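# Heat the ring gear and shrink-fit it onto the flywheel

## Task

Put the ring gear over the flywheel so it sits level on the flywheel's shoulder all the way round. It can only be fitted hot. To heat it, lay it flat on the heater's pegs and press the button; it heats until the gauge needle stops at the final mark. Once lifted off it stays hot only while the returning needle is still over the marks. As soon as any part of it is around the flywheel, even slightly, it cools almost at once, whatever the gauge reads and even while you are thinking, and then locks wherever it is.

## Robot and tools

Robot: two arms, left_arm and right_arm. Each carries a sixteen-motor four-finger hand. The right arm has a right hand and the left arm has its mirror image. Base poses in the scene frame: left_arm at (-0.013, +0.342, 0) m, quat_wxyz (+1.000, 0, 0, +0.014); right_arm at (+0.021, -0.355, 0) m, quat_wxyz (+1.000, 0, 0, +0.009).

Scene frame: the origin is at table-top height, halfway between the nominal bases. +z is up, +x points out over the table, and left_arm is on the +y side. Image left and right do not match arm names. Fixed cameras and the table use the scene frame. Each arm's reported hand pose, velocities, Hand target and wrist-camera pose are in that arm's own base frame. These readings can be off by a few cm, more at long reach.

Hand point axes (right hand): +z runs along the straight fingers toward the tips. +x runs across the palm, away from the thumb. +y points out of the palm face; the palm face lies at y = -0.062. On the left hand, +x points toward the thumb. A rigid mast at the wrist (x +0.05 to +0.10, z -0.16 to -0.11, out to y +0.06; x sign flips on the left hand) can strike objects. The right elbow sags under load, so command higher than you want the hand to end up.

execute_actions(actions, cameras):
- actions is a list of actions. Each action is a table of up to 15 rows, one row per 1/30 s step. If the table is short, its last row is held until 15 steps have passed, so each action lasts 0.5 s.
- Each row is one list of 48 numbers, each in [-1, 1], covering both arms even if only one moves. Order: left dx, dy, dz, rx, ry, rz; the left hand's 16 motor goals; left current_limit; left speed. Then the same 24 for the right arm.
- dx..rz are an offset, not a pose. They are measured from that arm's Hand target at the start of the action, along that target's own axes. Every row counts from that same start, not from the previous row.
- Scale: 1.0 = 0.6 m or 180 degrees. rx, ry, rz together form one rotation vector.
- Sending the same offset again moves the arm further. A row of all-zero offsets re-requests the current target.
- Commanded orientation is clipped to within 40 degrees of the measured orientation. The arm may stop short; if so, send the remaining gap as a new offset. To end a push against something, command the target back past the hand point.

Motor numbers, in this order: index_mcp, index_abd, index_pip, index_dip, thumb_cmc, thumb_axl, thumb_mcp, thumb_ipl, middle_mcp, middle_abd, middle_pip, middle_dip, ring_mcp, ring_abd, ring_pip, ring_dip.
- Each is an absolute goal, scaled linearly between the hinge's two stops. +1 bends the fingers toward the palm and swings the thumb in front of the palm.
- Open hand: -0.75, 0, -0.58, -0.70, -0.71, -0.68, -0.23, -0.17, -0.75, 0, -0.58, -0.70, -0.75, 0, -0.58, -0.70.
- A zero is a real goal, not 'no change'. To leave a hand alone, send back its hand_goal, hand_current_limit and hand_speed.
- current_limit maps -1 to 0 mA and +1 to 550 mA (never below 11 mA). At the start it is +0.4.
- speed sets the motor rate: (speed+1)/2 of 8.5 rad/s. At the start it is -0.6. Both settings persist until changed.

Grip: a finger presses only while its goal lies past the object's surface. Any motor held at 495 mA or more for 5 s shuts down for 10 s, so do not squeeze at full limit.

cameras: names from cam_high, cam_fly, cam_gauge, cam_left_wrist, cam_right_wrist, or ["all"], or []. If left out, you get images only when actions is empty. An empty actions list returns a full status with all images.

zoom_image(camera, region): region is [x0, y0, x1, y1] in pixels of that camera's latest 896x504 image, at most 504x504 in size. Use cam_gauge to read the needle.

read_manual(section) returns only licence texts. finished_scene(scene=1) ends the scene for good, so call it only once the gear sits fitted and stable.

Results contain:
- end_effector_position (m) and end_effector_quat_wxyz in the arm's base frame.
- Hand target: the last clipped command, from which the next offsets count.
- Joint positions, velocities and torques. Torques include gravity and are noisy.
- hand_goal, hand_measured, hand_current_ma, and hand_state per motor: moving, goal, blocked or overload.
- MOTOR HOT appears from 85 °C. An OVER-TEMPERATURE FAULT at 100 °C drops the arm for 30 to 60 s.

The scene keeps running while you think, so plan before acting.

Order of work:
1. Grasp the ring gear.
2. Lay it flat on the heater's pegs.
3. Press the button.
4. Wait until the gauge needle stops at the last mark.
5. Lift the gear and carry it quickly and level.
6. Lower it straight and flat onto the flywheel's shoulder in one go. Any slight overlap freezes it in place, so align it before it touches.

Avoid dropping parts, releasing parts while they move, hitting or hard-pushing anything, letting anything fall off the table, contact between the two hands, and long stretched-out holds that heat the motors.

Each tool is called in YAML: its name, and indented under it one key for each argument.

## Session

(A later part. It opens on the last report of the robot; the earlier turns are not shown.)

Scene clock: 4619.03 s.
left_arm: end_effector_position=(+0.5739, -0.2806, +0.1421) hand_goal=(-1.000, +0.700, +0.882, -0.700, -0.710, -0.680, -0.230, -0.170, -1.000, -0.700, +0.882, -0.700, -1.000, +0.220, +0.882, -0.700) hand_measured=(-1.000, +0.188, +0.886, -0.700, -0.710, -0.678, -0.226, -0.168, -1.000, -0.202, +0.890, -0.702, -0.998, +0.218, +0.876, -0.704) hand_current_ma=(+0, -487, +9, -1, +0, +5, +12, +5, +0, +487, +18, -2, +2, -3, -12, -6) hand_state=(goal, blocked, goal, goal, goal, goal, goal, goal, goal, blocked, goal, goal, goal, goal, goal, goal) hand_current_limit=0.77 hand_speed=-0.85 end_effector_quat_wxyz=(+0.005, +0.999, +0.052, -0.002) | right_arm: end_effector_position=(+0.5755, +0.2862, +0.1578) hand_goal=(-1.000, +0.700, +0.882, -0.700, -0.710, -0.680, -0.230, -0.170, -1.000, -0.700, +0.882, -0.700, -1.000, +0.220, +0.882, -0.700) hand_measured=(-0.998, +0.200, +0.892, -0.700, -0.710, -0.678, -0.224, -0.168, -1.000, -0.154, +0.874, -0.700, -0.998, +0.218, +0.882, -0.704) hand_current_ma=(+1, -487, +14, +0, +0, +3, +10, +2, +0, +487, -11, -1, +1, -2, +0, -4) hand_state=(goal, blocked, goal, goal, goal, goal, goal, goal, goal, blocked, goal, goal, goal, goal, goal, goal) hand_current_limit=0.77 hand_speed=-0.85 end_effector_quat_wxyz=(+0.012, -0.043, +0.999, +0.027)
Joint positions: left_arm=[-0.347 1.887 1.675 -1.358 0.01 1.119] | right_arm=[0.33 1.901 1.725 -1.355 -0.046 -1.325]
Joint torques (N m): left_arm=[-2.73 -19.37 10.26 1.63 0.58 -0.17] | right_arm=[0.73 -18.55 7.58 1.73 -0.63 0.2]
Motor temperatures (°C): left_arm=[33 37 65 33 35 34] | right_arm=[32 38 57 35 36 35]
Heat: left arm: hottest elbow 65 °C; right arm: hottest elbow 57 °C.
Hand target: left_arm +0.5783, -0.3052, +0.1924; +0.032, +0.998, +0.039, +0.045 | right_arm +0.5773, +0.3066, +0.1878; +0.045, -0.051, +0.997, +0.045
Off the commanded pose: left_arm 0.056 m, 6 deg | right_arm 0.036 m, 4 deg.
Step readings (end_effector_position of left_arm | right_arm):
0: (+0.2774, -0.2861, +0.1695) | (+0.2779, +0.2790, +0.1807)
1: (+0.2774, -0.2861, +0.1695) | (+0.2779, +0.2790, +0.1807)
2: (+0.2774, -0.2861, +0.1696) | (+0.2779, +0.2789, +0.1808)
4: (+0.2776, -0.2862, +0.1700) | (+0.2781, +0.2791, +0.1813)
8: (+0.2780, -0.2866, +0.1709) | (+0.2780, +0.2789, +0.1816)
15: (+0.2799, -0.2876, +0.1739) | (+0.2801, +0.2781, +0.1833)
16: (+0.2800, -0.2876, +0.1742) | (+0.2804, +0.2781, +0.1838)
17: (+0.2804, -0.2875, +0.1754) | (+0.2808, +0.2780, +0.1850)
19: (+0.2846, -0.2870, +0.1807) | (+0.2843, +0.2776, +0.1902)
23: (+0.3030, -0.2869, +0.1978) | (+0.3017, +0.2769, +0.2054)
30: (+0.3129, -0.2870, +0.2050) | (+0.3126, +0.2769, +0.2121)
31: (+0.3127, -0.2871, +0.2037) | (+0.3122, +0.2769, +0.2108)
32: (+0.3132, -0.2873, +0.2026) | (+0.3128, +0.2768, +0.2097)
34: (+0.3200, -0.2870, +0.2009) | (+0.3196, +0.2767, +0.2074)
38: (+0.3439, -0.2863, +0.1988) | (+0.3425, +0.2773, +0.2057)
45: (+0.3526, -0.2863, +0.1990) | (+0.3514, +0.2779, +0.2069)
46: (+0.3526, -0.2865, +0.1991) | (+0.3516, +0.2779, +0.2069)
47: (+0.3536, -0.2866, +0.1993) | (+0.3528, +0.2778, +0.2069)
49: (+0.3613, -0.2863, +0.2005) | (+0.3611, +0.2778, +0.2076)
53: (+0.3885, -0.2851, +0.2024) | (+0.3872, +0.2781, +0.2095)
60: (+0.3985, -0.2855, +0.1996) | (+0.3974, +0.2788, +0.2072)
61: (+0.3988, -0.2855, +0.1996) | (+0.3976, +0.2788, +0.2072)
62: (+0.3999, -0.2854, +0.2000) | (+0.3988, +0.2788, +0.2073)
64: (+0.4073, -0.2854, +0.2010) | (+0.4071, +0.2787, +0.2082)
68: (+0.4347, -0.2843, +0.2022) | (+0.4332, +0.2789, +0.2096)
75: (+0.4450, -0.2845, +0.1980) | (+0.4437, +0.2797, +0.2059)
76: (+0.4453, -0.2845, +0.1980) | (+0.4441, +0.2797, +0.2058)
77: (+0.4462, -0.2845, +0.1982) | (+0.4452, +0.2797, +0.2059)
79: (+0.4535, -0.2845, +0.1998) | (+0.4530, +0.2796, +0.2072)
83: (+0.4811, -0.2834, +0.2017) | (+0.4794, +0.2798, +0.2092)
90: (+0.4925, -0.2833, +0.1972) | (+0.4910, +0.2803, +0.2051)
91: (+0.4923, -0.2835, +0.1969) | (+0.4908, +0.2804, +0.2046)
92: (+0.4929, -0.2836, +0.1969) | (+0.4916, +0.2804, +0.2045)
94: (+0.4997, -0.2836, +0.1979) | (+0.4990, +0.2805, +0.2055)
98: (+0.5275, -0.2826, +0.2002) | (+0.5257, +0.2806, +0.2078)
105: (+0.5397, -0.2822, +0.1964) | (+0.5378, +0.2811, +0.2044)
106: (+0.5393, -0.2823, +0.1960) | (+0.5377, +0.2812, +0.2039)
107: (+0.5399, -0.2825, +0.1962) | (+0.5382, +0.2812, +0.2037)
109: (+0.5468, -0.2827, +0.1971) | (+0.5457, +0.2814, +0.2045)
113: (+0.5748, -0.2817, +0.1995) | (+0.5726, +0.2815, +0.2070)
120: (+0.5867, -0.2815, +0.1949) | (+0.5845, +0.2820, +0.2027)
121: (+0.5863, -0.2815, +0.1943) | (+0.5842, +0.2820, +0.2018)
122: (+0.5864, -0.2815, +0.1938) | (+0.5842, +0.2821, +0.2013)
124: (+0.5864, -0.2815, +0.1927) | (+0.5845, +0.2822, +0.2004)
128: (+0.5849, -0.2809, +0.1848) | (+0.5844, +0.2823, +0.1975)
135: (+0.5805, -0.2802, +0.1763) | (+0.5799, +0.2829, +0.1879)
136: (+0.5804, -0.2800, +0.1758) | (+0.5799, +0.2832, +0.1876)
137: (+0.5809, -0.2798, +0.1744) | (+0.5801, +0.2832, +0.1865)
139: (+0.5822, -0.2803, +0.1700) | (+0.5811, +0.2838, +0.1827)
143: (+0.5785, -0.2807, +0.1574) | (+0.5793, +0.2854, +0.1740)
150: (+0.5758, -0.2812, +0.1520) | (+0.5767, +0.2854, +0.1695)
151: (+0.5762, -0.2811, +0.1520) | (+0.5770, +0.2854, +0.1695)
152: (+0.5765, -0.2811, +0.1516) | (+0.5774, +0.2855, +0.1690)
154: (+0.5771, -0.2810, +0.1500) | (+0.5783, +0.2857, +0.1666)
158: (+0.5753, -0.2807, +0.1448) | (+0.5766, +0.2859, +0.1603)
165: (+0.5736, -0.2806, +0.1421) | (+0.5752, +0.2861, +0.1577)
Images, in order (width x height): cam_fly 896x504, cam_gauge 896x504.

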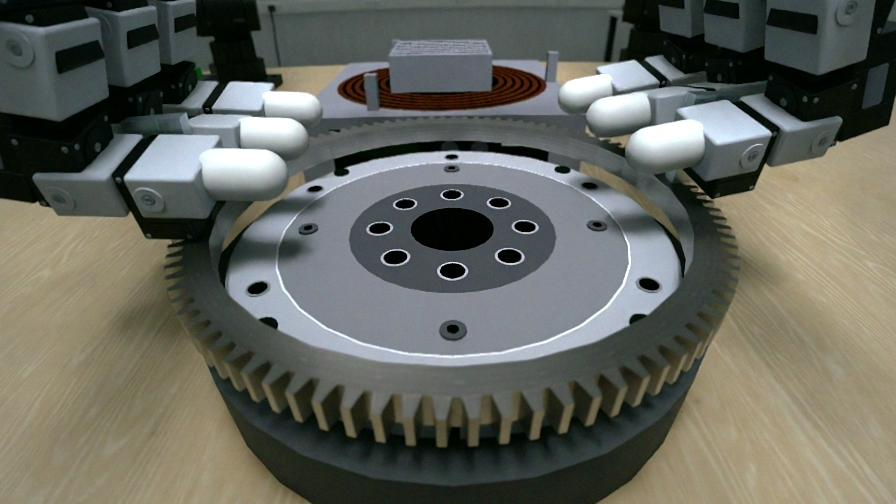

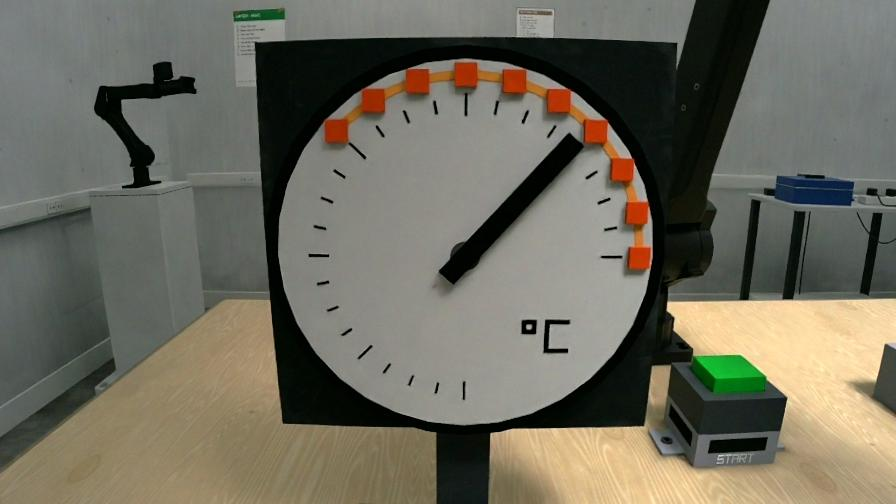

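execute_actions:
  actions:
    - [[0.001,0.0007,0.009,0,-0.003,0,-1,0.7,0.882,-0.7,-0.71,-0.68,-0.23,-0.17,-1,-0.7,0.882,-0.7,-1,0.22,0.882,-0.7,0.77,-0.85,-0.001,-0.0007,0.011,0,0.003,0,-1,0.7,0.882,-0.7,-0.71,-0.68,-0.23,-0.17,-1,-0.7,0.882,-0.7,-1,0.22,0.882,-0.7,0.77,-0.85]]
    - [[0,0,0.055,0,0,0,-1,0.7,0.882,-0.7,-0.71,-0.68,-0.23,-0.17,-1,-0.7,0.882,-0.7,-1,0.22,0.882,-0.7,0.77,-0.85,0,0,0.055,0,0,0,-1,0.7,0.882,-0.7,-0.71,-0.68,-0.23,-0.17,-1,-0.7,0.882,-0.7,-1,0.22,0.882,-0.7,0.77,-0.85]]
  cameras: ["cam_fly","cam_gauge"]

Scene clock: 4627.23 s.
left_arm: end_effector_position=(+0.5753, -0.2819, +0.1209) hand_goal=(-1.000, +0.700, +0.882, -0.700, -0.710, -0.680, -0.230, -0.170, -1.000, -0.700, +0.882, -0.700, -1.000, +0.220, +0.882, -0.700) hand_measured=(-1.000, +0.188, +0.888, -0.700, -0.710, -0.678, -0.224, -0.168, -1.000, -0.204, +0.894, -0.702, -1.000, +0.218, +0.876, -0.704) hand_current_ma=(+0, -487, +12, -1, +0, +5, +13, +5, +0, +487, +28, -2, +1, -2, -10, -5) hand_state=(goal, blocked, goal, goal, goal, goal, goal, goal, goal, blocked, goal, goal, goal, goal, goal, goal) hand_current_limit=0.77 hand_speed=-0.85 end_effector_quat_wxyz=(+0.006, +0.999, +0.053, +0.005) | right_arm: end_effector_position=(+0.5784, +0.2882, +0.1372) hand_goal=(-1.000, +0.700, +0.882, -0.700, -0.710, -0.680, -0.230, -0.170, -1.000, -0.700, +0.882, -0.700, -1.000, +0.220, +0.882, -0.700) hand_measured=(-1.000, +0.208, +0.894, -0.700, -0.710, -0.678, -0.224, -0.168, -1.000, -0.156, +0.888, -0.700, -0.998, +0.218, +0.882, -0.704) hand_current_ma=(+0, -487, +23, +0, +0, +3, +11, +2, +0, +487, +7, -1, +2, -1, +0, -4) hand_state=(goal, blocked, goal, goal, goal, goal, goal, goal, goal, blocked, goal, goal, goal, goal, goal, goal) hand_current_limit=0.77 hand_speed=-0.85 end_effector_quat_wxyz=(+0.020, -0.042, +0.998, +0.030)
Joint positions: left_arm=[-0.349 1.897 1.631 -1.292 0.008 1.115] | right_arm=[0.332 1.911 1.683 -1.287 -0.046 -1.322]
Joint torques (N m): left_arm=[-2.55 -16.85 10.02 1.94 0.73 -0.11] | right_arm=[1.73 -15.97 7.45 2.13 -0.7 0.25]
Motor temperatures (°C): left_arm=[33 37 64 33 35 33] | right_arm=[32 39 56 35 36 35]
Heat: left arm: hottest elbow 64 °C; right arm: hottest elbow 56 °C.
Hand target: left_arm +0.5822, -0.3081, +0.1545; +0.033, +0.998, +0.039, +0.041 | right_arm +0.5810, +0.3100, +0.1487; +0.041, -0.051, +0.997, +0.045
Off the commanded pose: left_arm 0.043 m, 5 deg | right_arm 0.025 m, 3 deg.
Step readings (end_effector_position of left_arm | right_arm):
0: (+0.5739, -0.2806, +0.1421) | (+0.5755, +0.2862, +0.1578)
1: (+0.5739, -0.2806, +0.1421) | (+0.5755, +0.2862, +0.1578)
2: (+0.5739, -0.2806, +0.1421) | (+0.5755, +0.2862, +0.1578)
4: (+0.5739, -0.2806, +0.1421) | (+0.5755, +0.2862, +0.1578)
8: (+0.5739, -0.2806, +0.1421) | (+0.5755, +0.2862, +0.1578)
15: (+0.5739, -0.2806, +0.1421) | (+0.5755, +0.2862, +0.1578)
16: (+0.5740, -0.2806, +0.1421) | (+0.5755, +0.2862, +0.1576)
17: (+0.5743, -0.2807, +0.1413) | (+0.5759, +0.2862, +0.1564)
19: (+0.5762, -0.2809, +0.1379) | (+0.5777, +0.2864, +0.1521)
23: (+0.5745, -0.2819, +0.1314) | (+0.5773, +0.2869, +0.1435)
30: (+0.5752, -0.2821, +0.1236) | (+0.5783, +0.2879, +0.1371)
Images, in order (width x height): cam_fly 896x504, cam_gauge 896x504.

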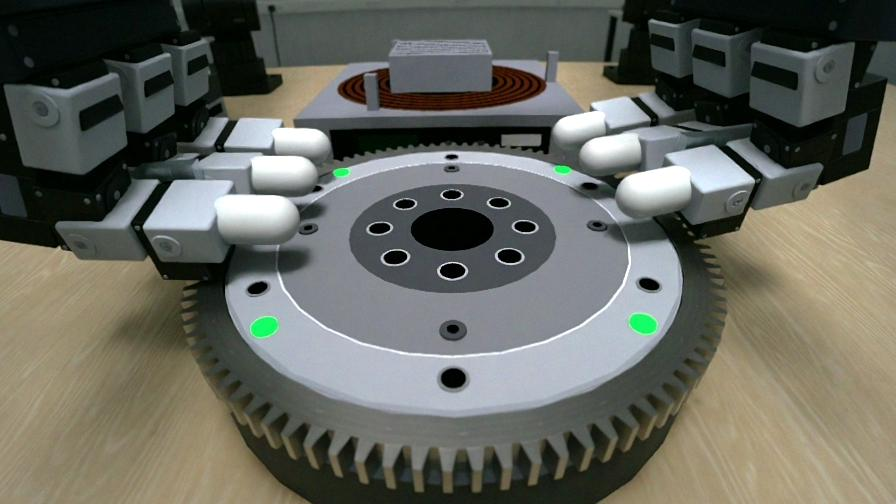

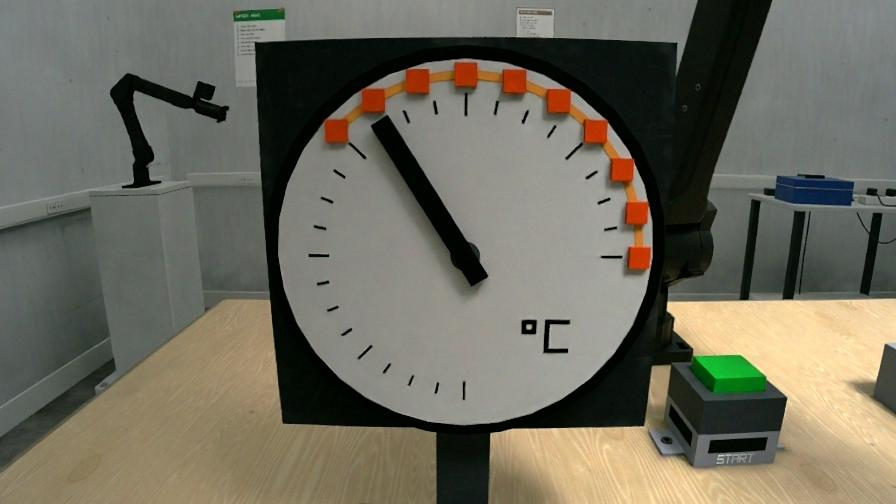

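execute_actions:
  actions: []
  cameras: ["cam_fly","cam_high","cam_gauge"]

Scene clock: 4642.20 s.
left_arm: end_effector_position=(+0.5753, -0.2819, +0.1209) hand_goal=(-1.000, +0.700, +0.882, -0.700, -0.710, -0.680, -0.230, -0.170, -1.000, -0.700, +0.882, -0.700, -1.000, +0.220, +0.882, -0.700) hand_measured=(-1.000, +0.188, +0.888, -0.700, -0.710, -0.678, -0.224, -0.168, -1.000, -0.204, +0.894, -0.702, -1.000, +0.218, +0.876, -0.704) hand_current_ma=(+0, -487, +12, -1, +0, +5, +13, +5, +0, +487, +28, -2, +1, -2, -10, -5) hand_state=(goal, blocked, goal, goal, goal, goal, goal, goal, goal, blocked, goal, goal, goal, goal, goal, goal) hand_current_limit=0.77 hand_speed=-0.85 end_effector_quat_wxyz=(+0.006, +0.999, +0.053, +0.005) | right_arm: end_effector_position=(+0.5785, +0.2882, +0.1372) hand_goal=(-1.000, +0.700, +0.882, -0.700, -0.710, -0.680, -0.230, -0.170, -1.000, -0.700, +0.882, -0.700, -1.000, +0.220, +0.882, -0.700) hand_measured=(-1.000, +0.208, +0.894, -0.700, -0.710, -0.678, -0.224, -0.168, -1.000, -0.156, +0.888, -0.700, -0.998, +0.218, +0.882, -0.704) hand_current_ma=(+0, -487, +23, +0, +0, +3, +11, +2, +0, +487, +7, -1, +2, -1, +0, -4) hand_state=(goal, blocked, goal, goal, goal, goal, goal, goal, goal, blocked, goal, goal, goal, goal, goal, goal) hand_current_limit=0.77 hand_speed=-0.85 end_effector_quat_wxyz=(+0.020, -0.042, +0.998, +0.030)
Joint positions: left_arm=[-0.349 1.897 1.631 -1.292 0.007 1.115] | right_arm=[0.332 1.911 1.683 -1.287 -0.046 -1.322]
Joint velocities: within noise
Joint torques (N m): left_arm=[-2.43 -17.79 10.25 1.92 0.75 -0.09] | right_arm=[1.2 -17.08 7.27 2.18 -0.73 0.17]
Motor temperatures (°C): left_arm=[33 37 63 33 36 33] | right_arm=[32 39 55 35 36 35]
Heat: left arm: hottest elbow 63 °C; right arm: hottest elbow 55 °C.
Hand target: left_arm +0.5822, -0.3081, +0.1545; +0.033, +0.998, +0.039, +0.041 | right_arm +0.5810, +0.3100, +0.1487; +0.041, -0.051, +0.997, +0.045
Off the commanded pose: left_arm 0.043 m, 5 deg | right_arm 0.025 m, 3 deg.
Images, in order (width x height): cam_high 896x504, cam_fly 896x504, cam_gauge 896x504.

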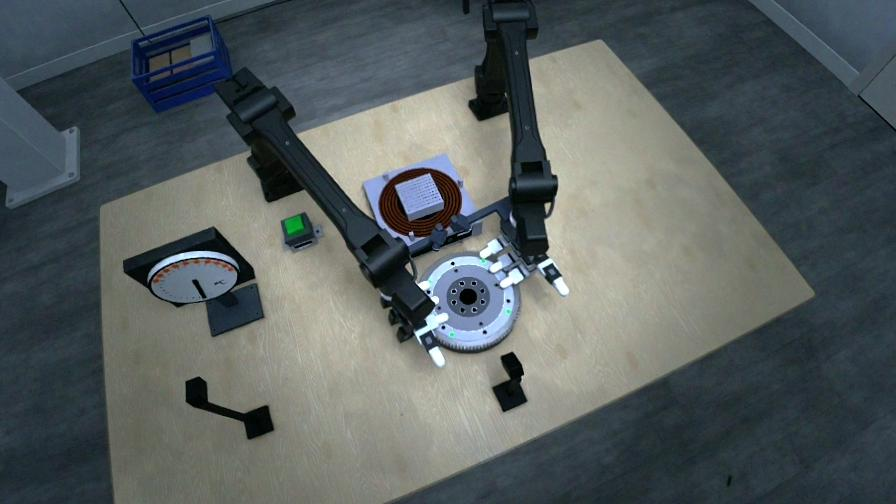

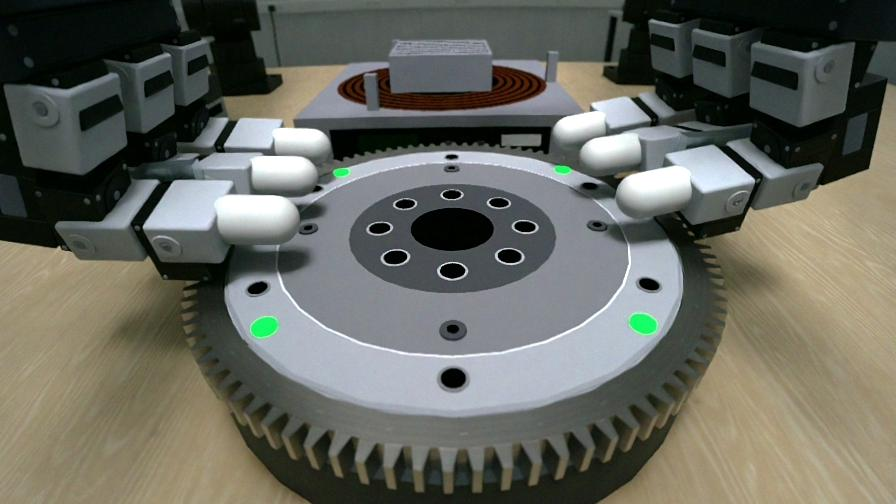

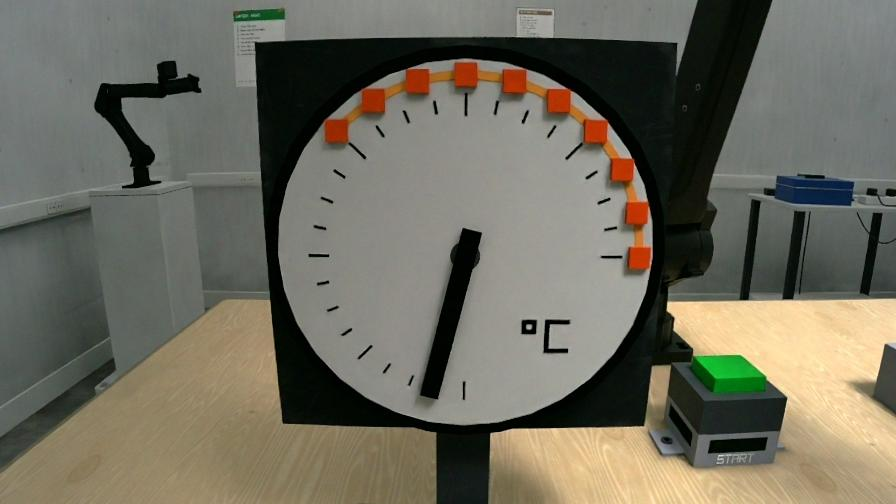

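zoom_image:
  camera: "cam_fly"
  region: [150, 130, 420, 282]

zoom_image:
  camera: "cam_fly"
  region: [490, 130, 760, 282]

zoom_image:
  camera: "cam_fly"
  region: [160, 280, 740, 504]

Scaled by 1.867 from the camera's 896x504 image, which has a finer 1280x720 frame.

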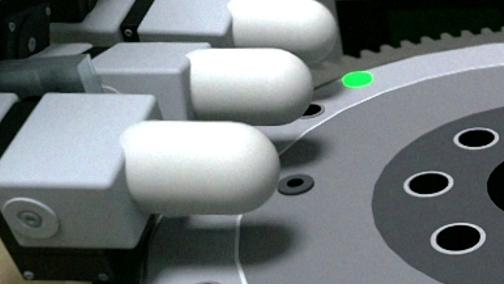

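Scaled by 1.867 from the camera's 896x504 image, which has a finer 1280x720 frame.

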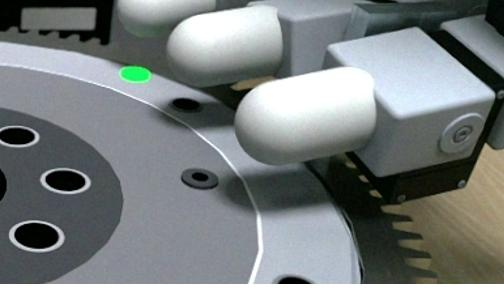

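Region (160, 280, 740, 504) is 580x224 pixels. A region can be at most 504 by 504 pixels.

execute_actions:
  actions:
    - [[0,-0.01,0,0.004,-0.005,-0.002,-1,0.7,0.882,-0.7,-0.71,-0.68,-0.23,-0.17,-1,-0.7,0.882,-0.7,-1,0.22,0.882,-0.7,0.77,-0.85,0.001,-0.007,0,0.004,0,0.002,-1,0.7,0.882,-0.7,-0.71,-0.68,-0.23,-0.17,-1,-0.7,0.882,-0.7,-1,0.22,0.882,-0.7,0.77,-0.85],[0,-0.02,0,0.008,-0.01,-0.004,-1,0.7,0.882,-0.7,-0.71,-0.68,-0.23,-0.17,-1,-0.7,0.882,-0.7,-1,0.22,0.882,-0.7,0.77,-0.85,0.002,-0.014,0,0.008,0,0.004,-1,0.7,0.882,-0.7,-0.71,-0.68,-0.23,-0.17,-1,-0.7,0.882,-0.7,-1,0.22,0.882,-0.7,0.77,-0.85],[0,-0.03,0,0.012,-0.015,-0.006,-1,0.7,0.882,-0.7,-0.71,-0.68,-0.23,-0.17,-1,-0.7,0.882,-0.7,-1,0.22,0.882,-0.7,0.77,-0.85,0.003,-0.022,0,0.012,0,0.006,-1,0.7,0.882,-0.7,-0.71,-0.68,-0.23,-0.17,-1,-0.7,0.882,-0.7,-1,0.22,0.882,-0.7,0.77,-0.85]]

Scene clock: 4666.93 s.
left_arm: end_effector_position=(+0.5734, -0.2807, +0.1196) hand_goal=(-1.000, +0.700, +0.882, -0.700, -0.710, -0.680, -0.230, -0.170, -1.000, -0.700, +0.882, -0.700, -1.000, +0.220, +0.882, -0.700) hand_measured=(-1.000, +0.188, +0.890, -0.700, -0.710, -0.678, -0.224, -0.168, -1.000, -0.204, +0.894, -0.702, -1.000, +0.218, +0.876, -0.704) hand_current_ma=(+0, -487, +14, -1, +0, +5, +13, +5, +0, +487, +29, -2, +1, -2, -10, -5) hand_state=(goal, blocked, goal, goal, goal, goal, goal, goal, goal, blocked, goal, goal, goal, goal, goal, goal) hand_current_limit=0.77 hand_speed=-0.85 end_effector_quat_wxyz=(+0.003, +0.999, +0.053, +0.000) | right_arm: end_effector_position=(+0.5781, +0.2884, +0.1356) hand_goal=(-1.000, +0.700, +0.882, -0.700, -0.710, -0.680, -0.230, -0.170, -1.000, -0.700, +0.882, -0.700, -1.000, +0.220, +0.882, -0.700) hand_measured=(-1.000, +0.208, +0.894, -0.700, -0.710, -0.678, -0.224, -0.168, -1.000, -0.156, +0.892, -0.700, -0.994, +0.218, +0.888, -0.704) hand_current_ma=(+0, -487, +23, +0, +0, +3, +11, +2, +0, +487, +17, -1, +9, -1, +8, -4) hand_state=(goal, blocked, goal, goal, goal, goal, goal, goal, goal, blocked, goal, goal, goal, goal, goal, goal) hand_current_limit=0.77 hand_speed=-0.85 end_effector_quat_wxyz=(+0.023, -0.044, +0.999, +0.021)
Joint positions: left_arm=[-0.349 1.898 1.631 -1.3 0.006 1.115] | right_arm=[0.337 1.911 1.683 -1.287 -0.027 -1.321]
Joint torques (N m): left_arm=[-0.03 -15.97 12.37 -0.57 0.34 -0.09] | right_arm=[-0.21 -17.14 6.61 1.52 -0.09 0.22]
Motor temperatures (°C): left_arm=[33 38 63 33 36 33] | right_arm=[32 39 53 35 36 35]
Heat: left arm: hottest elbow 63 °C; right arm: hottest elbow 53 °C.
Hand target: left_arm +0.5808, -0.2902, +0.1532; +0.015, +0.999, +0.048, +0.016 | right_arm +0.5806, +0.2968, +0.1474; +0.041, -0.041, +0.998, +0.026
Off the commanded pose: left_arm 0.036 m, 2 deg | right_arm 0.015 m, 2 deg.
Step readings (end_effector_position of left_arm | right_arm):
0: (+0.5753, -0.2819, +0.1209) | (+0.5785, +0.2882, +0.1372)
1: (+0.5753, -0.2819, +0.1209) | (+0.5785, +0.2882, +0.1372)
2: (+0.5753, -0.2819, +0.1209) | (+0.5786, +0.2881, +0.1371)
4: (+0.5750, -0.2816, +0.1205) | (+0.5785, +0.2880, +0.1367)
8: (+0.5735, -0.2808, +0.1196) | (+0.5780, +0.2885, +0.1357)
15: (+0.5734, -0.2807, +0.1196) | (+0.5781, +0.2884, +0.1356)

execute_actions:
  actions:
    - [[0,0,0,0,0,0,-1,-0.2,0.882,-0.7,-0.71,-0.68,-0.23,-0.17,-1,0.2,0.882,-0.7,-1,0.22,0.882,-0.7,0.4,-0.92,0,0,0,0,0,0,-1,-0.2,0.882,-0.7,-0.71,-0.68,-0.23,-0.17,-1,0.2,0.882,-0.7,-1,0.22,0.882,-0.7,0.4,-0.92]]
    - [[0,0,0,0,0,0,-1,-0.2,0.882,-0.7,-0.71,-0.68,-0.23,-0.17,-1,0.2,0.882,-0.7,-1,0.22,0.882,-0.7,0.4,-0.85,0,0,0,0,0,0,-1,-0.2,0.882,-0.7,-0.71,-0.68,-0.23,-0.17,-1,0.2,0.882,-0.7,-1,0.22,0.882,-0.7,0.4,-0.85]]
  cameras: ["cam_fly"]

Scene clock: 4674.70 s.
left_arm: end_effector_position=(+0.5715, -0.2810, +0.1226) hand_goal=(-1.000, -0.200, +0.882, -0.700, -0.710, -0.680, -0.230, -0.170, -1.000, +0.200, +0.882, -0.700, -1.000, +0.220, +0.882, -0.700) hand_measured=(-0.998, -0.194, +0.882, -0.700, -0.710, -0.678, -0.224, -0.168, -1.000, +0.196, +0.882, -0.702, -1.000, +0.218, +0.876, -0.704) hand_current_ma=(+2, +9, -1, -1, +0, +5, +13, +5, +0, -5, +0, -2, +1, -2, -10, -5) hand_state=(goal, goal, goal, goal, goal, goal, goal, goal, goal, goal, goal, goal, goal, goal, goal, goal) hand_current_limit=0.40 hand_speed=-0.85 end_effector_quat_wxyz=(+0.004, +0.999, +0.053, -0.005) | right_arm: end_effector_position=(+0.5790, +0.2916, +0.1364) hand_goal=(-1.000, -0.200, +0.882, -0.700, -0.710, -0.680, -0.230, -0.170, -1.000, +0.200, +0.882, -0.700, -1.000, +0.220, +0.882, -0.700) hand_measured=(-1.000, -0.196, +0.882, -0.700, -0.710, -0.678, -0.224, -0.168, -1.000, +0.196, +0.882, -0.700, -0.998, +0.218, +0.882, -0.704) hand_current_ma=(+0, +3, +0, +0, +0, +3, +11, +2, +0, -3, +0, -1, +2, -1, +1, -4) hand_state=(goal, goal, goal, goal, goal, goal, goal, goal, goal, goal, goal, goal, goal, goal, goal, goal) hand_current_limit=0.40 hand_speed=-0.85 end_effector_quat_wxyz=(+0.026, -0.043, +0.999, +0.022)
Joint positions: left_arm=[-0.349 1.898 1.64 -1.319 0.011 1.115] | right_arm=[0.342 1.911 1.683 -1.28 -0.026 -1.313]
Joint torques (N m): left_arm=[0.21 -16.5 11.95 -0.02 0.17 -0.11] | right_arm=[-0.5 -16.32 6.38 1.37 -0.1 0.22]
Motor temperatures (°C): left_arm=[33 39 63 33 36 33] | right_arm=[32 40 53 35 36 35]
Heat: left arm: hottest elbow 63 °C; right arm: hottest elbow 53 °C.
Hand target: left_arm +0.5808, -0.2902, +0.1531; +0.015, +0.999, +0.048, +0.016 | right_arm +0.5806, +0.2969, +0.1474; +0.041, -0.041, +0.998, +0.026
Off the commanded pose: left_arm 0.033 m, 3 deg | right_arm 0.012 m, 2 deg.
Step readings (end_effector_position of left_arm | right_arm):
0: (+0.5734, -0.2807, +0.1196) | (+0.5781, +0.2884, +0.1356)
1: (+0.5734, -0.2807, +0.1196) | (+0.5781, +0.2884, +0.1356)
2: (+0.5734, -0.2807, +0.1196) | (+0.5781, +0.2884, +0.1356)
4: (+0.5734, -0.2807, +0.1196) | (+0.5781, +0.2884, +0.1356)
8: (+0.5733, -0.2807, +0.1196) | (+0.5781, +0.2884, +0.1356)
15: (+0.5733, -0.2808, +0.1203) | (+0.5781, +0.2887, +0.1358)
16: (+0.5734, -0.2809, +0.1206) | (+0.5781, +0.2887, +0.1358)
17: (+0.5733, -0.2809, +0.1208) | (+0.5782, +0.2887, +0.1358)
19: (+0.5731, -0.2810, +0.1219) | (+0.5783, +0.2894, +0.1361)
23: (+0.5721, -0.2812, +0.1227) | (+0.5789, +0.2911, +0.1364)
30: (+0.5715, -0.2810, +0.1226) | (+0.5790, +0.2916, +0.1364)
Images, in order (width x height): cam_fly 896x504.

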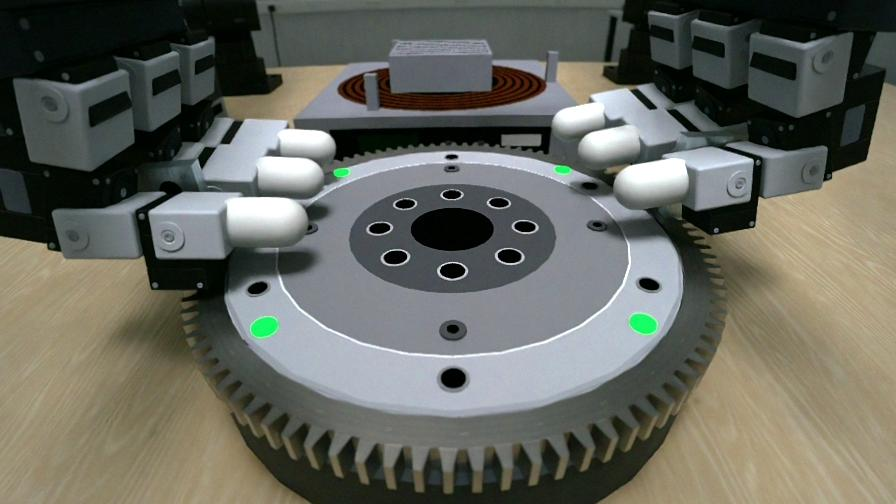

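execute_actions:
  actions:
    - [[0,0,-0.007,0,0,0,-1,-0.2,0.882,-0.7,-0.71,-0.68,-0.23,-0.17,-1,0.2,0.882,-0.7,-1,0.22,0.882,-0.7,0.4,-0.85,0,0,-0.007,0,0,0,-1,-0.2,0.882,-0.7,-0.71,-0.68,-0.23,-0.17,-1,0.2,0.882,-0.7,-1,0.22,0.882,-0.7,0.4,-0.85],[0,0,-0.014,0,0,0,-1,-0.2,0.882,-0.7,-0.71,-0.68,-0.23,-0.17,-1,0.2,0.882,-0.7,-1,0.22,0.882,-0.7,0.4,-0.85,0,0,-0.014,0,0,0,-1,-0.2,0.882,-0.7,-0.71,-0.68,-0.23,-0.17,-1,0.2,0.882,-0.7,-1,0.22,0.882,-0.7,0.4,-0.85],[0,0,-0.021,0,0,0,-1,-0.2,0.882,-0.7,-0.71,-0.68,-0.23,-0.17,-1,0.2,0.882,-0.7,-1,0.22,0.882,-0.7,0.4,-0.85,0,0,-0.021,0,0,0,-1,-0.2,0.882,-0.7,-0.71,-0.68,-0.23,-0.17,-1,0.2,0.882,-0.7,-1,0.22,0.882,-0.7,0.4,-0.85]]
    - [[0,0,-0.01,0,0,0,-1,-0.2,0.882,-0.7,-0.71,-0.68,-0.23,-0.17,-1,0.2,0.882,-0.7,-1,0.22,0.882,-0.7,0.4,-0.85,0,0,-0.01,0,0,0,-1,-0.2,0.882,-0.7,-0.71,-0.68,-0.23,-0.17,-1,0.2,0.882,-0.7,-1,0.22,0.882,-0.7,0.4,-0.85],[0,0,-0.02,0,0,0,-1,-0.2,0.882,-0.7,-0.71,-0.68,-0.23,-0.17,-1,0.2,0.882,-0.7,-1,0.22,0.882,-0.7,0.4,-0.85,0,0,-0.02,0,0,0,-1,-0.2,0.882,-0.7,-0.71,-0.68,-0.23,-0.17,-1,0.2,0.882,-0.7,-1,0.22,0.882,-0.7,0.4,-0.85],[0,0,-0.03,0,0,0,-1,-0.2,0.882,-0.7,-0.71,-0.68,-0.23,-0.17,-1,0.2,0.882,-0.7,-1,0.22,0.882,-0.7,0.4,-0.85,0,0,-0.03,0,0,0,-1,-0.2,0.882,-0.7,-0.71,-0.68,-0.23,-0.17,-1,0.2,0.882,-0.7,-1,0.22,0.882,-0.7,0.4,-0.85]]
  cameras: ["cam_fly"]

Scene clock: 4686.47 s.
left_arm: end_effector_position=(+0.5687, -0.2804, +0.1491) hand_goal=(-1.000, -0.200, +0.882, -0.700, -0.710, -0.680, -0.230, -0.170, -1.000, +0.200, +0.882, -0.700, -1.000, +0.220, +0.882, -0.700) hand_measured=(-0.998, -0.200, +0.880, -0.700, -0.710, -0.678, -0.224, -0.168, -1.000, +0.196, +0.882, -0.702, -1.000, +0.218, +0.876, -0.704) hand_current_ma=(+2, +1, -5, -1, +0, +5, +13, +5, +0, -5, +0, -2, +1, -2, -10, -5) hand_state=(goal, goal, goal, goal, goal, goal, goal, goal, goal, goal, goal, goal, goal, goal, goal, goal) hand_current_limit=0.40 hand_speed=-0.85 end_effector_quat_wxyz=(+0.002, +0.998, +0.054, -0.012) | right_arm: end_effector_position=(+0.5722, +0.2889, +0.1467) hand_goal=(-1.000, -0.200, +0.882, -0.700, -0.710, -0.680, -0.230, -0.170, -1.000, +0.200, +0.882, -0.700, -1.000, +0.220, +0.882, -0.700) hand_measured=(-1.000, -0.198, +0.878, -0.700, -0.710, -0.678, -0.224, -0.168, -1.000, +0.196, +0.882, -0.700, -0.998, +0.218, +0.882, -0.704) hand_current_ma=(+0, +1, -5, +0, -1, +3, +11, +2, +0, -3, +0, -1, +2, -1, +0, -4) hand_state=(goal, goal, goal, goal, goal, goal, goal, goal, goal, goal, goal, goal, goal, goal, goal, goal) hand_current_limit=0.40 hand_speed=-0.85 end_effector_quat_wxyz=(+0.021, -0.041, +0.999, +0.020)
Joint positions: left_arm=[-0.349 1.882 1.689 -1.398 0.014 1.115] | right_arm=[0.342 1.891 1.683 -1.31 -0.025 -1.309]
Joint torques (N m): left_arm=[0.15 -17.14 12.34 0.16 0.09 -0.08] | right_arm=[-0.5 -17.14 9.65 -0.34 -0.14 0.14]
Motor temperatures (°C): left_arm=[33 39 62 33 35 33] | right_arm=[32 40 53 35 35 35]
Heat: left arm: hottest elbow 62 °C; right arm: hottest elbow 53 °C.
Hand target: left_arm +0.5797, -0.2893, +0.1835; +0.015, +0.999, +0.048, +0.016 | right_arm +0.5781, +0.2951, +0.1777; +0.041, -0.041, +0.998, +0.026
Off the commanded pose: left_arm 0.037 m, 4 deg | right_arm 0.032 m, 2 deg.
Step readings (end_effector_position of left_arm | right_arm):
0: (+0.5715, -0.2810, +0.1226) | (+0.5790, +0.2916, +0.1364)
1: (+0.5715, -0.2810, +0.1226) | (+0.5790, +0.2916, +0.1364)
2: (+0.5713, -0.2809, +0.1225) | (+0.5790, +0.2916, +0.1364)
4: (+0.5713, -0.2809, +0.1234) | (+0.5790, +0.2916, +0.1364)
8: (+0.5714, -0.2809, +0.1271) | (+0.5790, +0.2916, +0.1371)
15: (+0.5715, -0.2809, +0.1290) | (+0.5790, +0.2916, +0.1383)
16: (+0.5714, -0.2809, +0.1289) | (+0.5790, +0.2916, +0.1383)
17: (+0.5715, -0.2810, +0.1294) | (+0.5786, +0.2914, +0.1385)
19: (+0.5713, -0.2809, +0.1312) | (+0.5767, +0.2908, +0.1387)
23: (+0.5705, -0.2807, +0.1389) | (+0.5733, +0.2895, +0.1416)
30: (+0.5697, -0.2805, +0.1492) | (+0.5722, +0.2889, +0.1464)
Images, in order (width x height): cam_fly 896x504.

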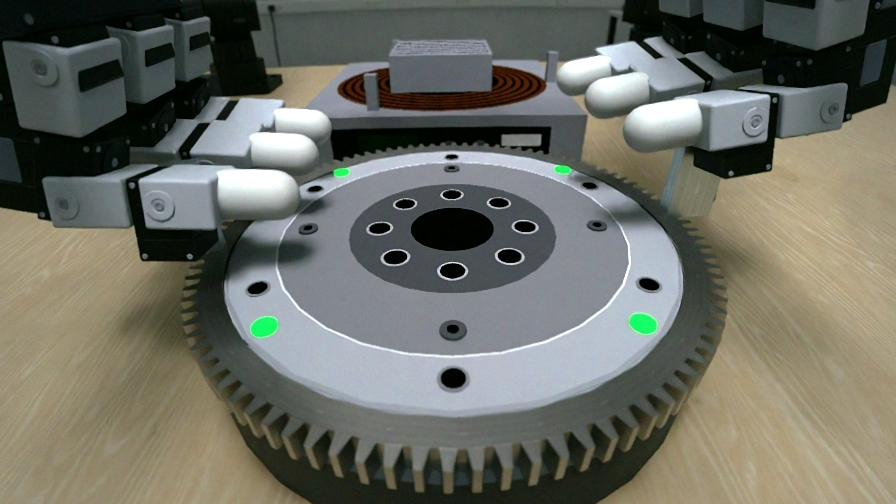

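execute_actions:
  actions:
    - [[0,0,-0.013,0,0,0,-1,-0.2,0.882,-0.7,-0.71,-0.68,-0.23,-0.17,-1,0.2,0.882,-0.7,-1,0.22,0.882,-0.7,0.4,-0.85,0,0,-0.013,0,0,0,-1,-0.2,0.882,-0.7,-0.71,-0.68,-0.23,-0.17,-1,0.2,0.882,-0.7,-1,0.22,0.882,-0.7,0.4,-0.85],[0,0,-0.027,0,0,0,-1,-0.2,0.882,-0.7,-0.71,-0.68,-0.23,-0.17,-1,0.2,0.882,-0.7,-1,0.22,0.882,-0.7,0.4,-0.85,0,0,-0.027,0,0,0,-1,-0.2,0.882,-0.7,-0.71,-0.68,-0.23,-0.17,-1,0.2,0.882,-0.7,-1,0.22,0.882,-0.7,0.4,-0.85],[0,0,-0.04,0,0,0,-1,-0.2,0.882,-0.7,-0.71,-0.68,-0.23,-0.17,-1,0.2,0.882,-0.7,-1,0.22,0.882,-0.7,0.4,-0.85,0,0,-0.04,0,0,0,-1,-0.2,0.882,-0.7,-0.71,-0.68,-0.23,-0.17,-1,0.2,0.882,-0.7,-1,0.22,0.882,-0.7,0.4,-0.85]]
    - [[0,0,-0.013,0,0,0,-1,-0.2,0.882,-0.7,-0.71,-0.68,-0.23,-0.17,-1,0.2,0.882,-0.7,-1,0.22,0.882,-0.7,0.4,-0.85,0,0,-0.013,0,0,0,-1,-0.2,0.882,-0.7,-0.71,-0.68,-0.23,-0.17,-1,0.2,0.882,-0.7,-1,0.22,0.882,-0.7,0.4,-0.85],[0,0,-0.027,0,0,0,-1,-0.2,0.882,-0.7,-0.71,-0.68,-0.23,-0.17,-1,0.2,0.882,-0.7,-1,0.22,0.882,-0.7,0.4,-0.85,0,0,-0.027,0,0,0,-1,-0.2,0.882,-0.7,-0.71,-0.68,-0.23,-0.17,-1,0.2,0.882,-0.7,-1,0.22,0.882,-0.7,0.4,-0.85],[0,0,-0.04,0,0,0,-1,-0.2,0.882,-0.7,-0.71,-0.68,-0.23,-0.17,-1,0.2,0.882,-0.7,-1,0.22,0.882,-0.7,0.4,-0.85,0,0,-0.04,0,0,0,-1,-0.2,0.882,-0.7,-0.71,-0.68,-0.23,-0.17,-1,0.2,0.882,-0.7,-1,0.22,0.882,-0.7,0.4,-0.85]]
    - [[0,-0.02,0,0,0,0,-1,-0.2,0.882,-0.7,-0.71,-0.68,-0.23,-0.17,-1,0.2,0.882,-0.7,-1,0.22,0.882,-0.7,0.4,-0.85,0,-0.02,0,0,0,0,-1,-0.2,0.882,-0.7,-0.71,-0.68,-0.23,-0.17,-1,0.2,0.882,-0.7,-1,0.22,0.882,-0.7,0.4,-0.85],[0,-0.04,0,0,0,0,-1,-0.2,0.882,-0.7,-0.71,-0.68,-0.23,-0.17,-1,0.2,0.882,-0.7,-1,0.22,0.882,-0.7,0.4,-0.85,0,-0.04,0,0,0,0,-1,-0.2,0.882,-0.7,-0.71,-0.68,-0.23,-0.17,-1,0.2,0.882,-0.7,-1,0.22,0.882,-0.7,0.4,-0.85],[0,-0.06,0,0,0,0,-1,-0.2,0.882,-0.7,-0.71,-0.68,-0.23,-0.17,-1,0.2,0.882,-0.7,-1,0.22,0.882,-0.7,0.4,-0.85,0,-0.06,0,0,0,0,-1,-0.2,0.882,-0.7,-0.71,-0.68,-0.23,-0.17,-1,0.2,0.882,-0.7,-1,0.22,0.882,-0.7,0.4,-0.85]]
  cameras: ["cam_fly","cam_high"]

Scene clock: 4701.57 s.
left_arm: end_effector_position=(+0.5758, -0.2513, +0.2194) hand_goal=(-1.000, -0.200, +0.882, -0.700, -0.710, -0.680, -0.230, -0.170, -1.000, +0.200, +0.882, -0.700, -1.000, +0.220, +0.882, -0.700) hand_measured=(-0.998, -0.200, +0.880, -0.700, -0.710, -0.678, -0.224, -0.168, -1.000, +0.196, +0.882, -0.702, -1.000, +0.218, +0.876, -0.704) hand_current_ma=(+2, -1, -5, -1, +0, +5, +13, +5, +0, -5, +0, -2, +1, -2, -10, -5) hand_state=(goal, goal, goal, goal, goal, goal, goal, goal, goal, goal, goal, goal, goal, goal, goal, goal) hand_current_limit=0.40 hand_speed=-0.85 end_effector_quat_wxyz=(+0.010, +0.998, +0.054, +0.006) | right_arm: end_effector_position=(+0.5742, +0.2522, +0.2002) hand_goal=(-1.000, -0.200, +0.882, -0.700, -0.710, -0.680, -0.230, -0.170, -1.000, +0.200, +0.882, -0.700, -1.000, +0.220, +0.882, -0.700) hand_measured=(-1.000, -0.202, +0.878, -0.700, -0.710, -0.678, -0.224, -0.168, -1.000, +0.196, +0.882, -0.700, -0.998, +0.218, +0.882, -0.704) hand_current_ma=(+1, -2, -5, +0, -1, +3, +11, +2, +0, -3, +0, -1, +2, -1, +0, -4) hand_state=(goal, goal, goal, goal, goal, goal, goal, goal, goal, goal, goal, goal, goal, goal, goal, goal) hand_current_limit=0.40 hand_speed=-0.85 end_effector_quat_wxyz=(+0.021, -0.033, +0.999, +0.020)
Joint positions: left_arm=[-0.296 1.828 1.79 -1.515 0.015 1.167] | right_arm=[0.282 1.842 1.753 -1.432 -0.028 -1.354]
Joint torques (N m): left_arm=[-0.21 -15.91 8.31 0.95 0.11 0.05] | right_arm=[0.15 -16.5 8.66 0.46 -0.24 -0.05]
Motor temperatures (°C): left_arm=[33 39 61 33 35 33] | right_arm=[32 42 54 34 35 35]
Heat: left arm: hottest elbow 61 °C; right arm: hottest elbow 54 °C.
Hand target: left_arm +0.5746, -0.2522, +0.2304; +0.015, +0.999, +0.048, +0.016 | right_arm +0.5774, +0.2566, +0.2239; +0.041, -0.041, +0.998, +0.026
Off the commanded pose: left_arm 0.011 m, 1 deg | right_arm 0.024 m, 3 deg.
Step readings (end_effector_position of left_arm | right_arm):
0: (+0.5687, -0.2804, +0.1491) | (+0.5722, +0.2889, +0.1467)
1: (+0.5687, -0.2804, +0.1491) | (+0.5722, +0.2889, +0.1467)
2: (+0.5685, -0.2803, +0.1493) | (+0.5720, +0.2888, +0.1466)
4: (+0.5670, -0.2798, +0.1510) | (+0.5719, +0.2888, +0.1482)
8: (+0.5672, -0.2799, +0.1598) | (+0.5701, +0.2881, +0.1566)
15: (+0.5685, -0.2803, +0.1719) | (+0.5661, +0.2867, +0.1695)
16: (+0.5687, -0.2804, +0.1725) | (+0.5660, +0.2867, +0.1698)
17: (+0.5684, -0.2803, +0.1729) | (+0.5660, +0.2866, +0.1702)
19: (+0.5670, -0.2798, +0.1748) | (+0.5651, +0.2863, +0.1718)
23: (+0.5672, -0.2799, +0.1841) | (+0.5645, +0.2861, +0.1808)
30: (+0.5692, -0.2806, +0.1958) | (+0.5632, +0.2856, +0.1896)
31: (+0.5692, -0.2806, +0.1960) | (+0.5632, +0.2856, +0.1897)
32: (+0.5692, -0.2806, +0.1960) | (+0.5632, +0.2856, +0.1897)
34: (+0.5697, -0.2784, +0.1968) | (+0.5645, +0.2823, +0.1899)
38: (+0.5711, -0.2711, +0.2033) | (+0.5672, +0.2732, +0.1930)
45: (+0.5762, -0.2524, +0.2188) | (+0.5744, +0.2528, +0.1999)
Images, in order (width x height): cam_high 896x504, cam_fly 896x504.

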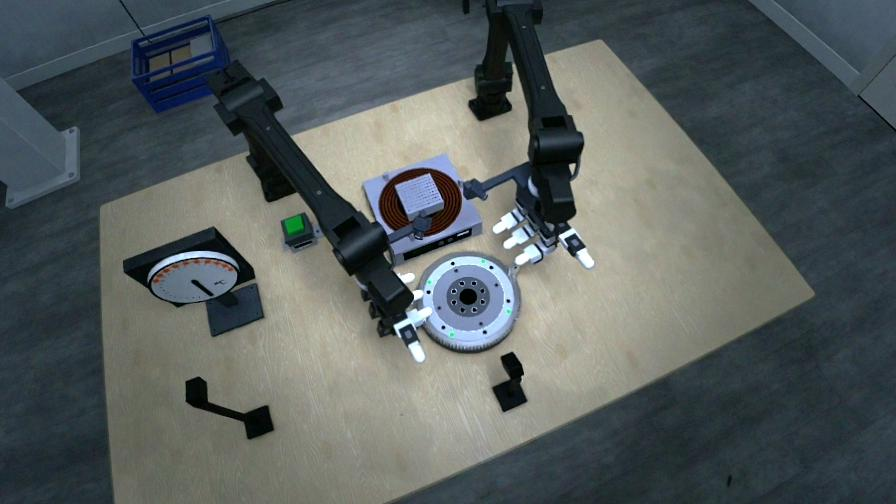

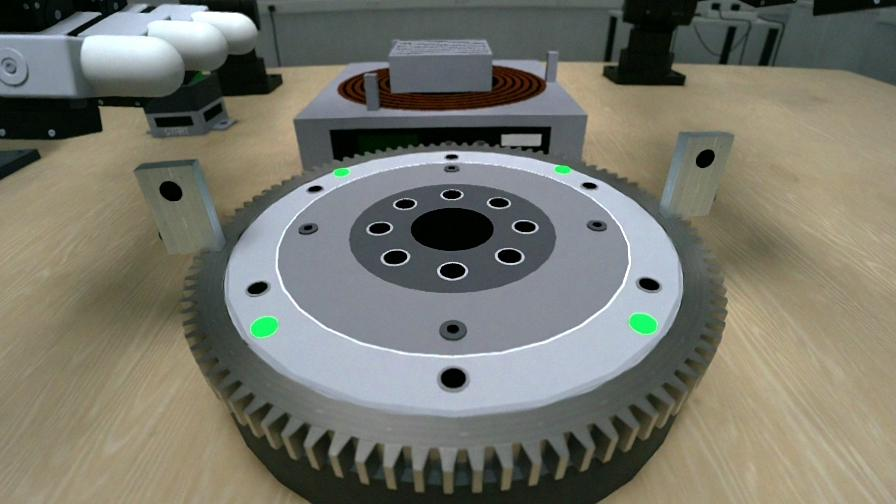

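finished_scene:

The scene is finished: the task was done.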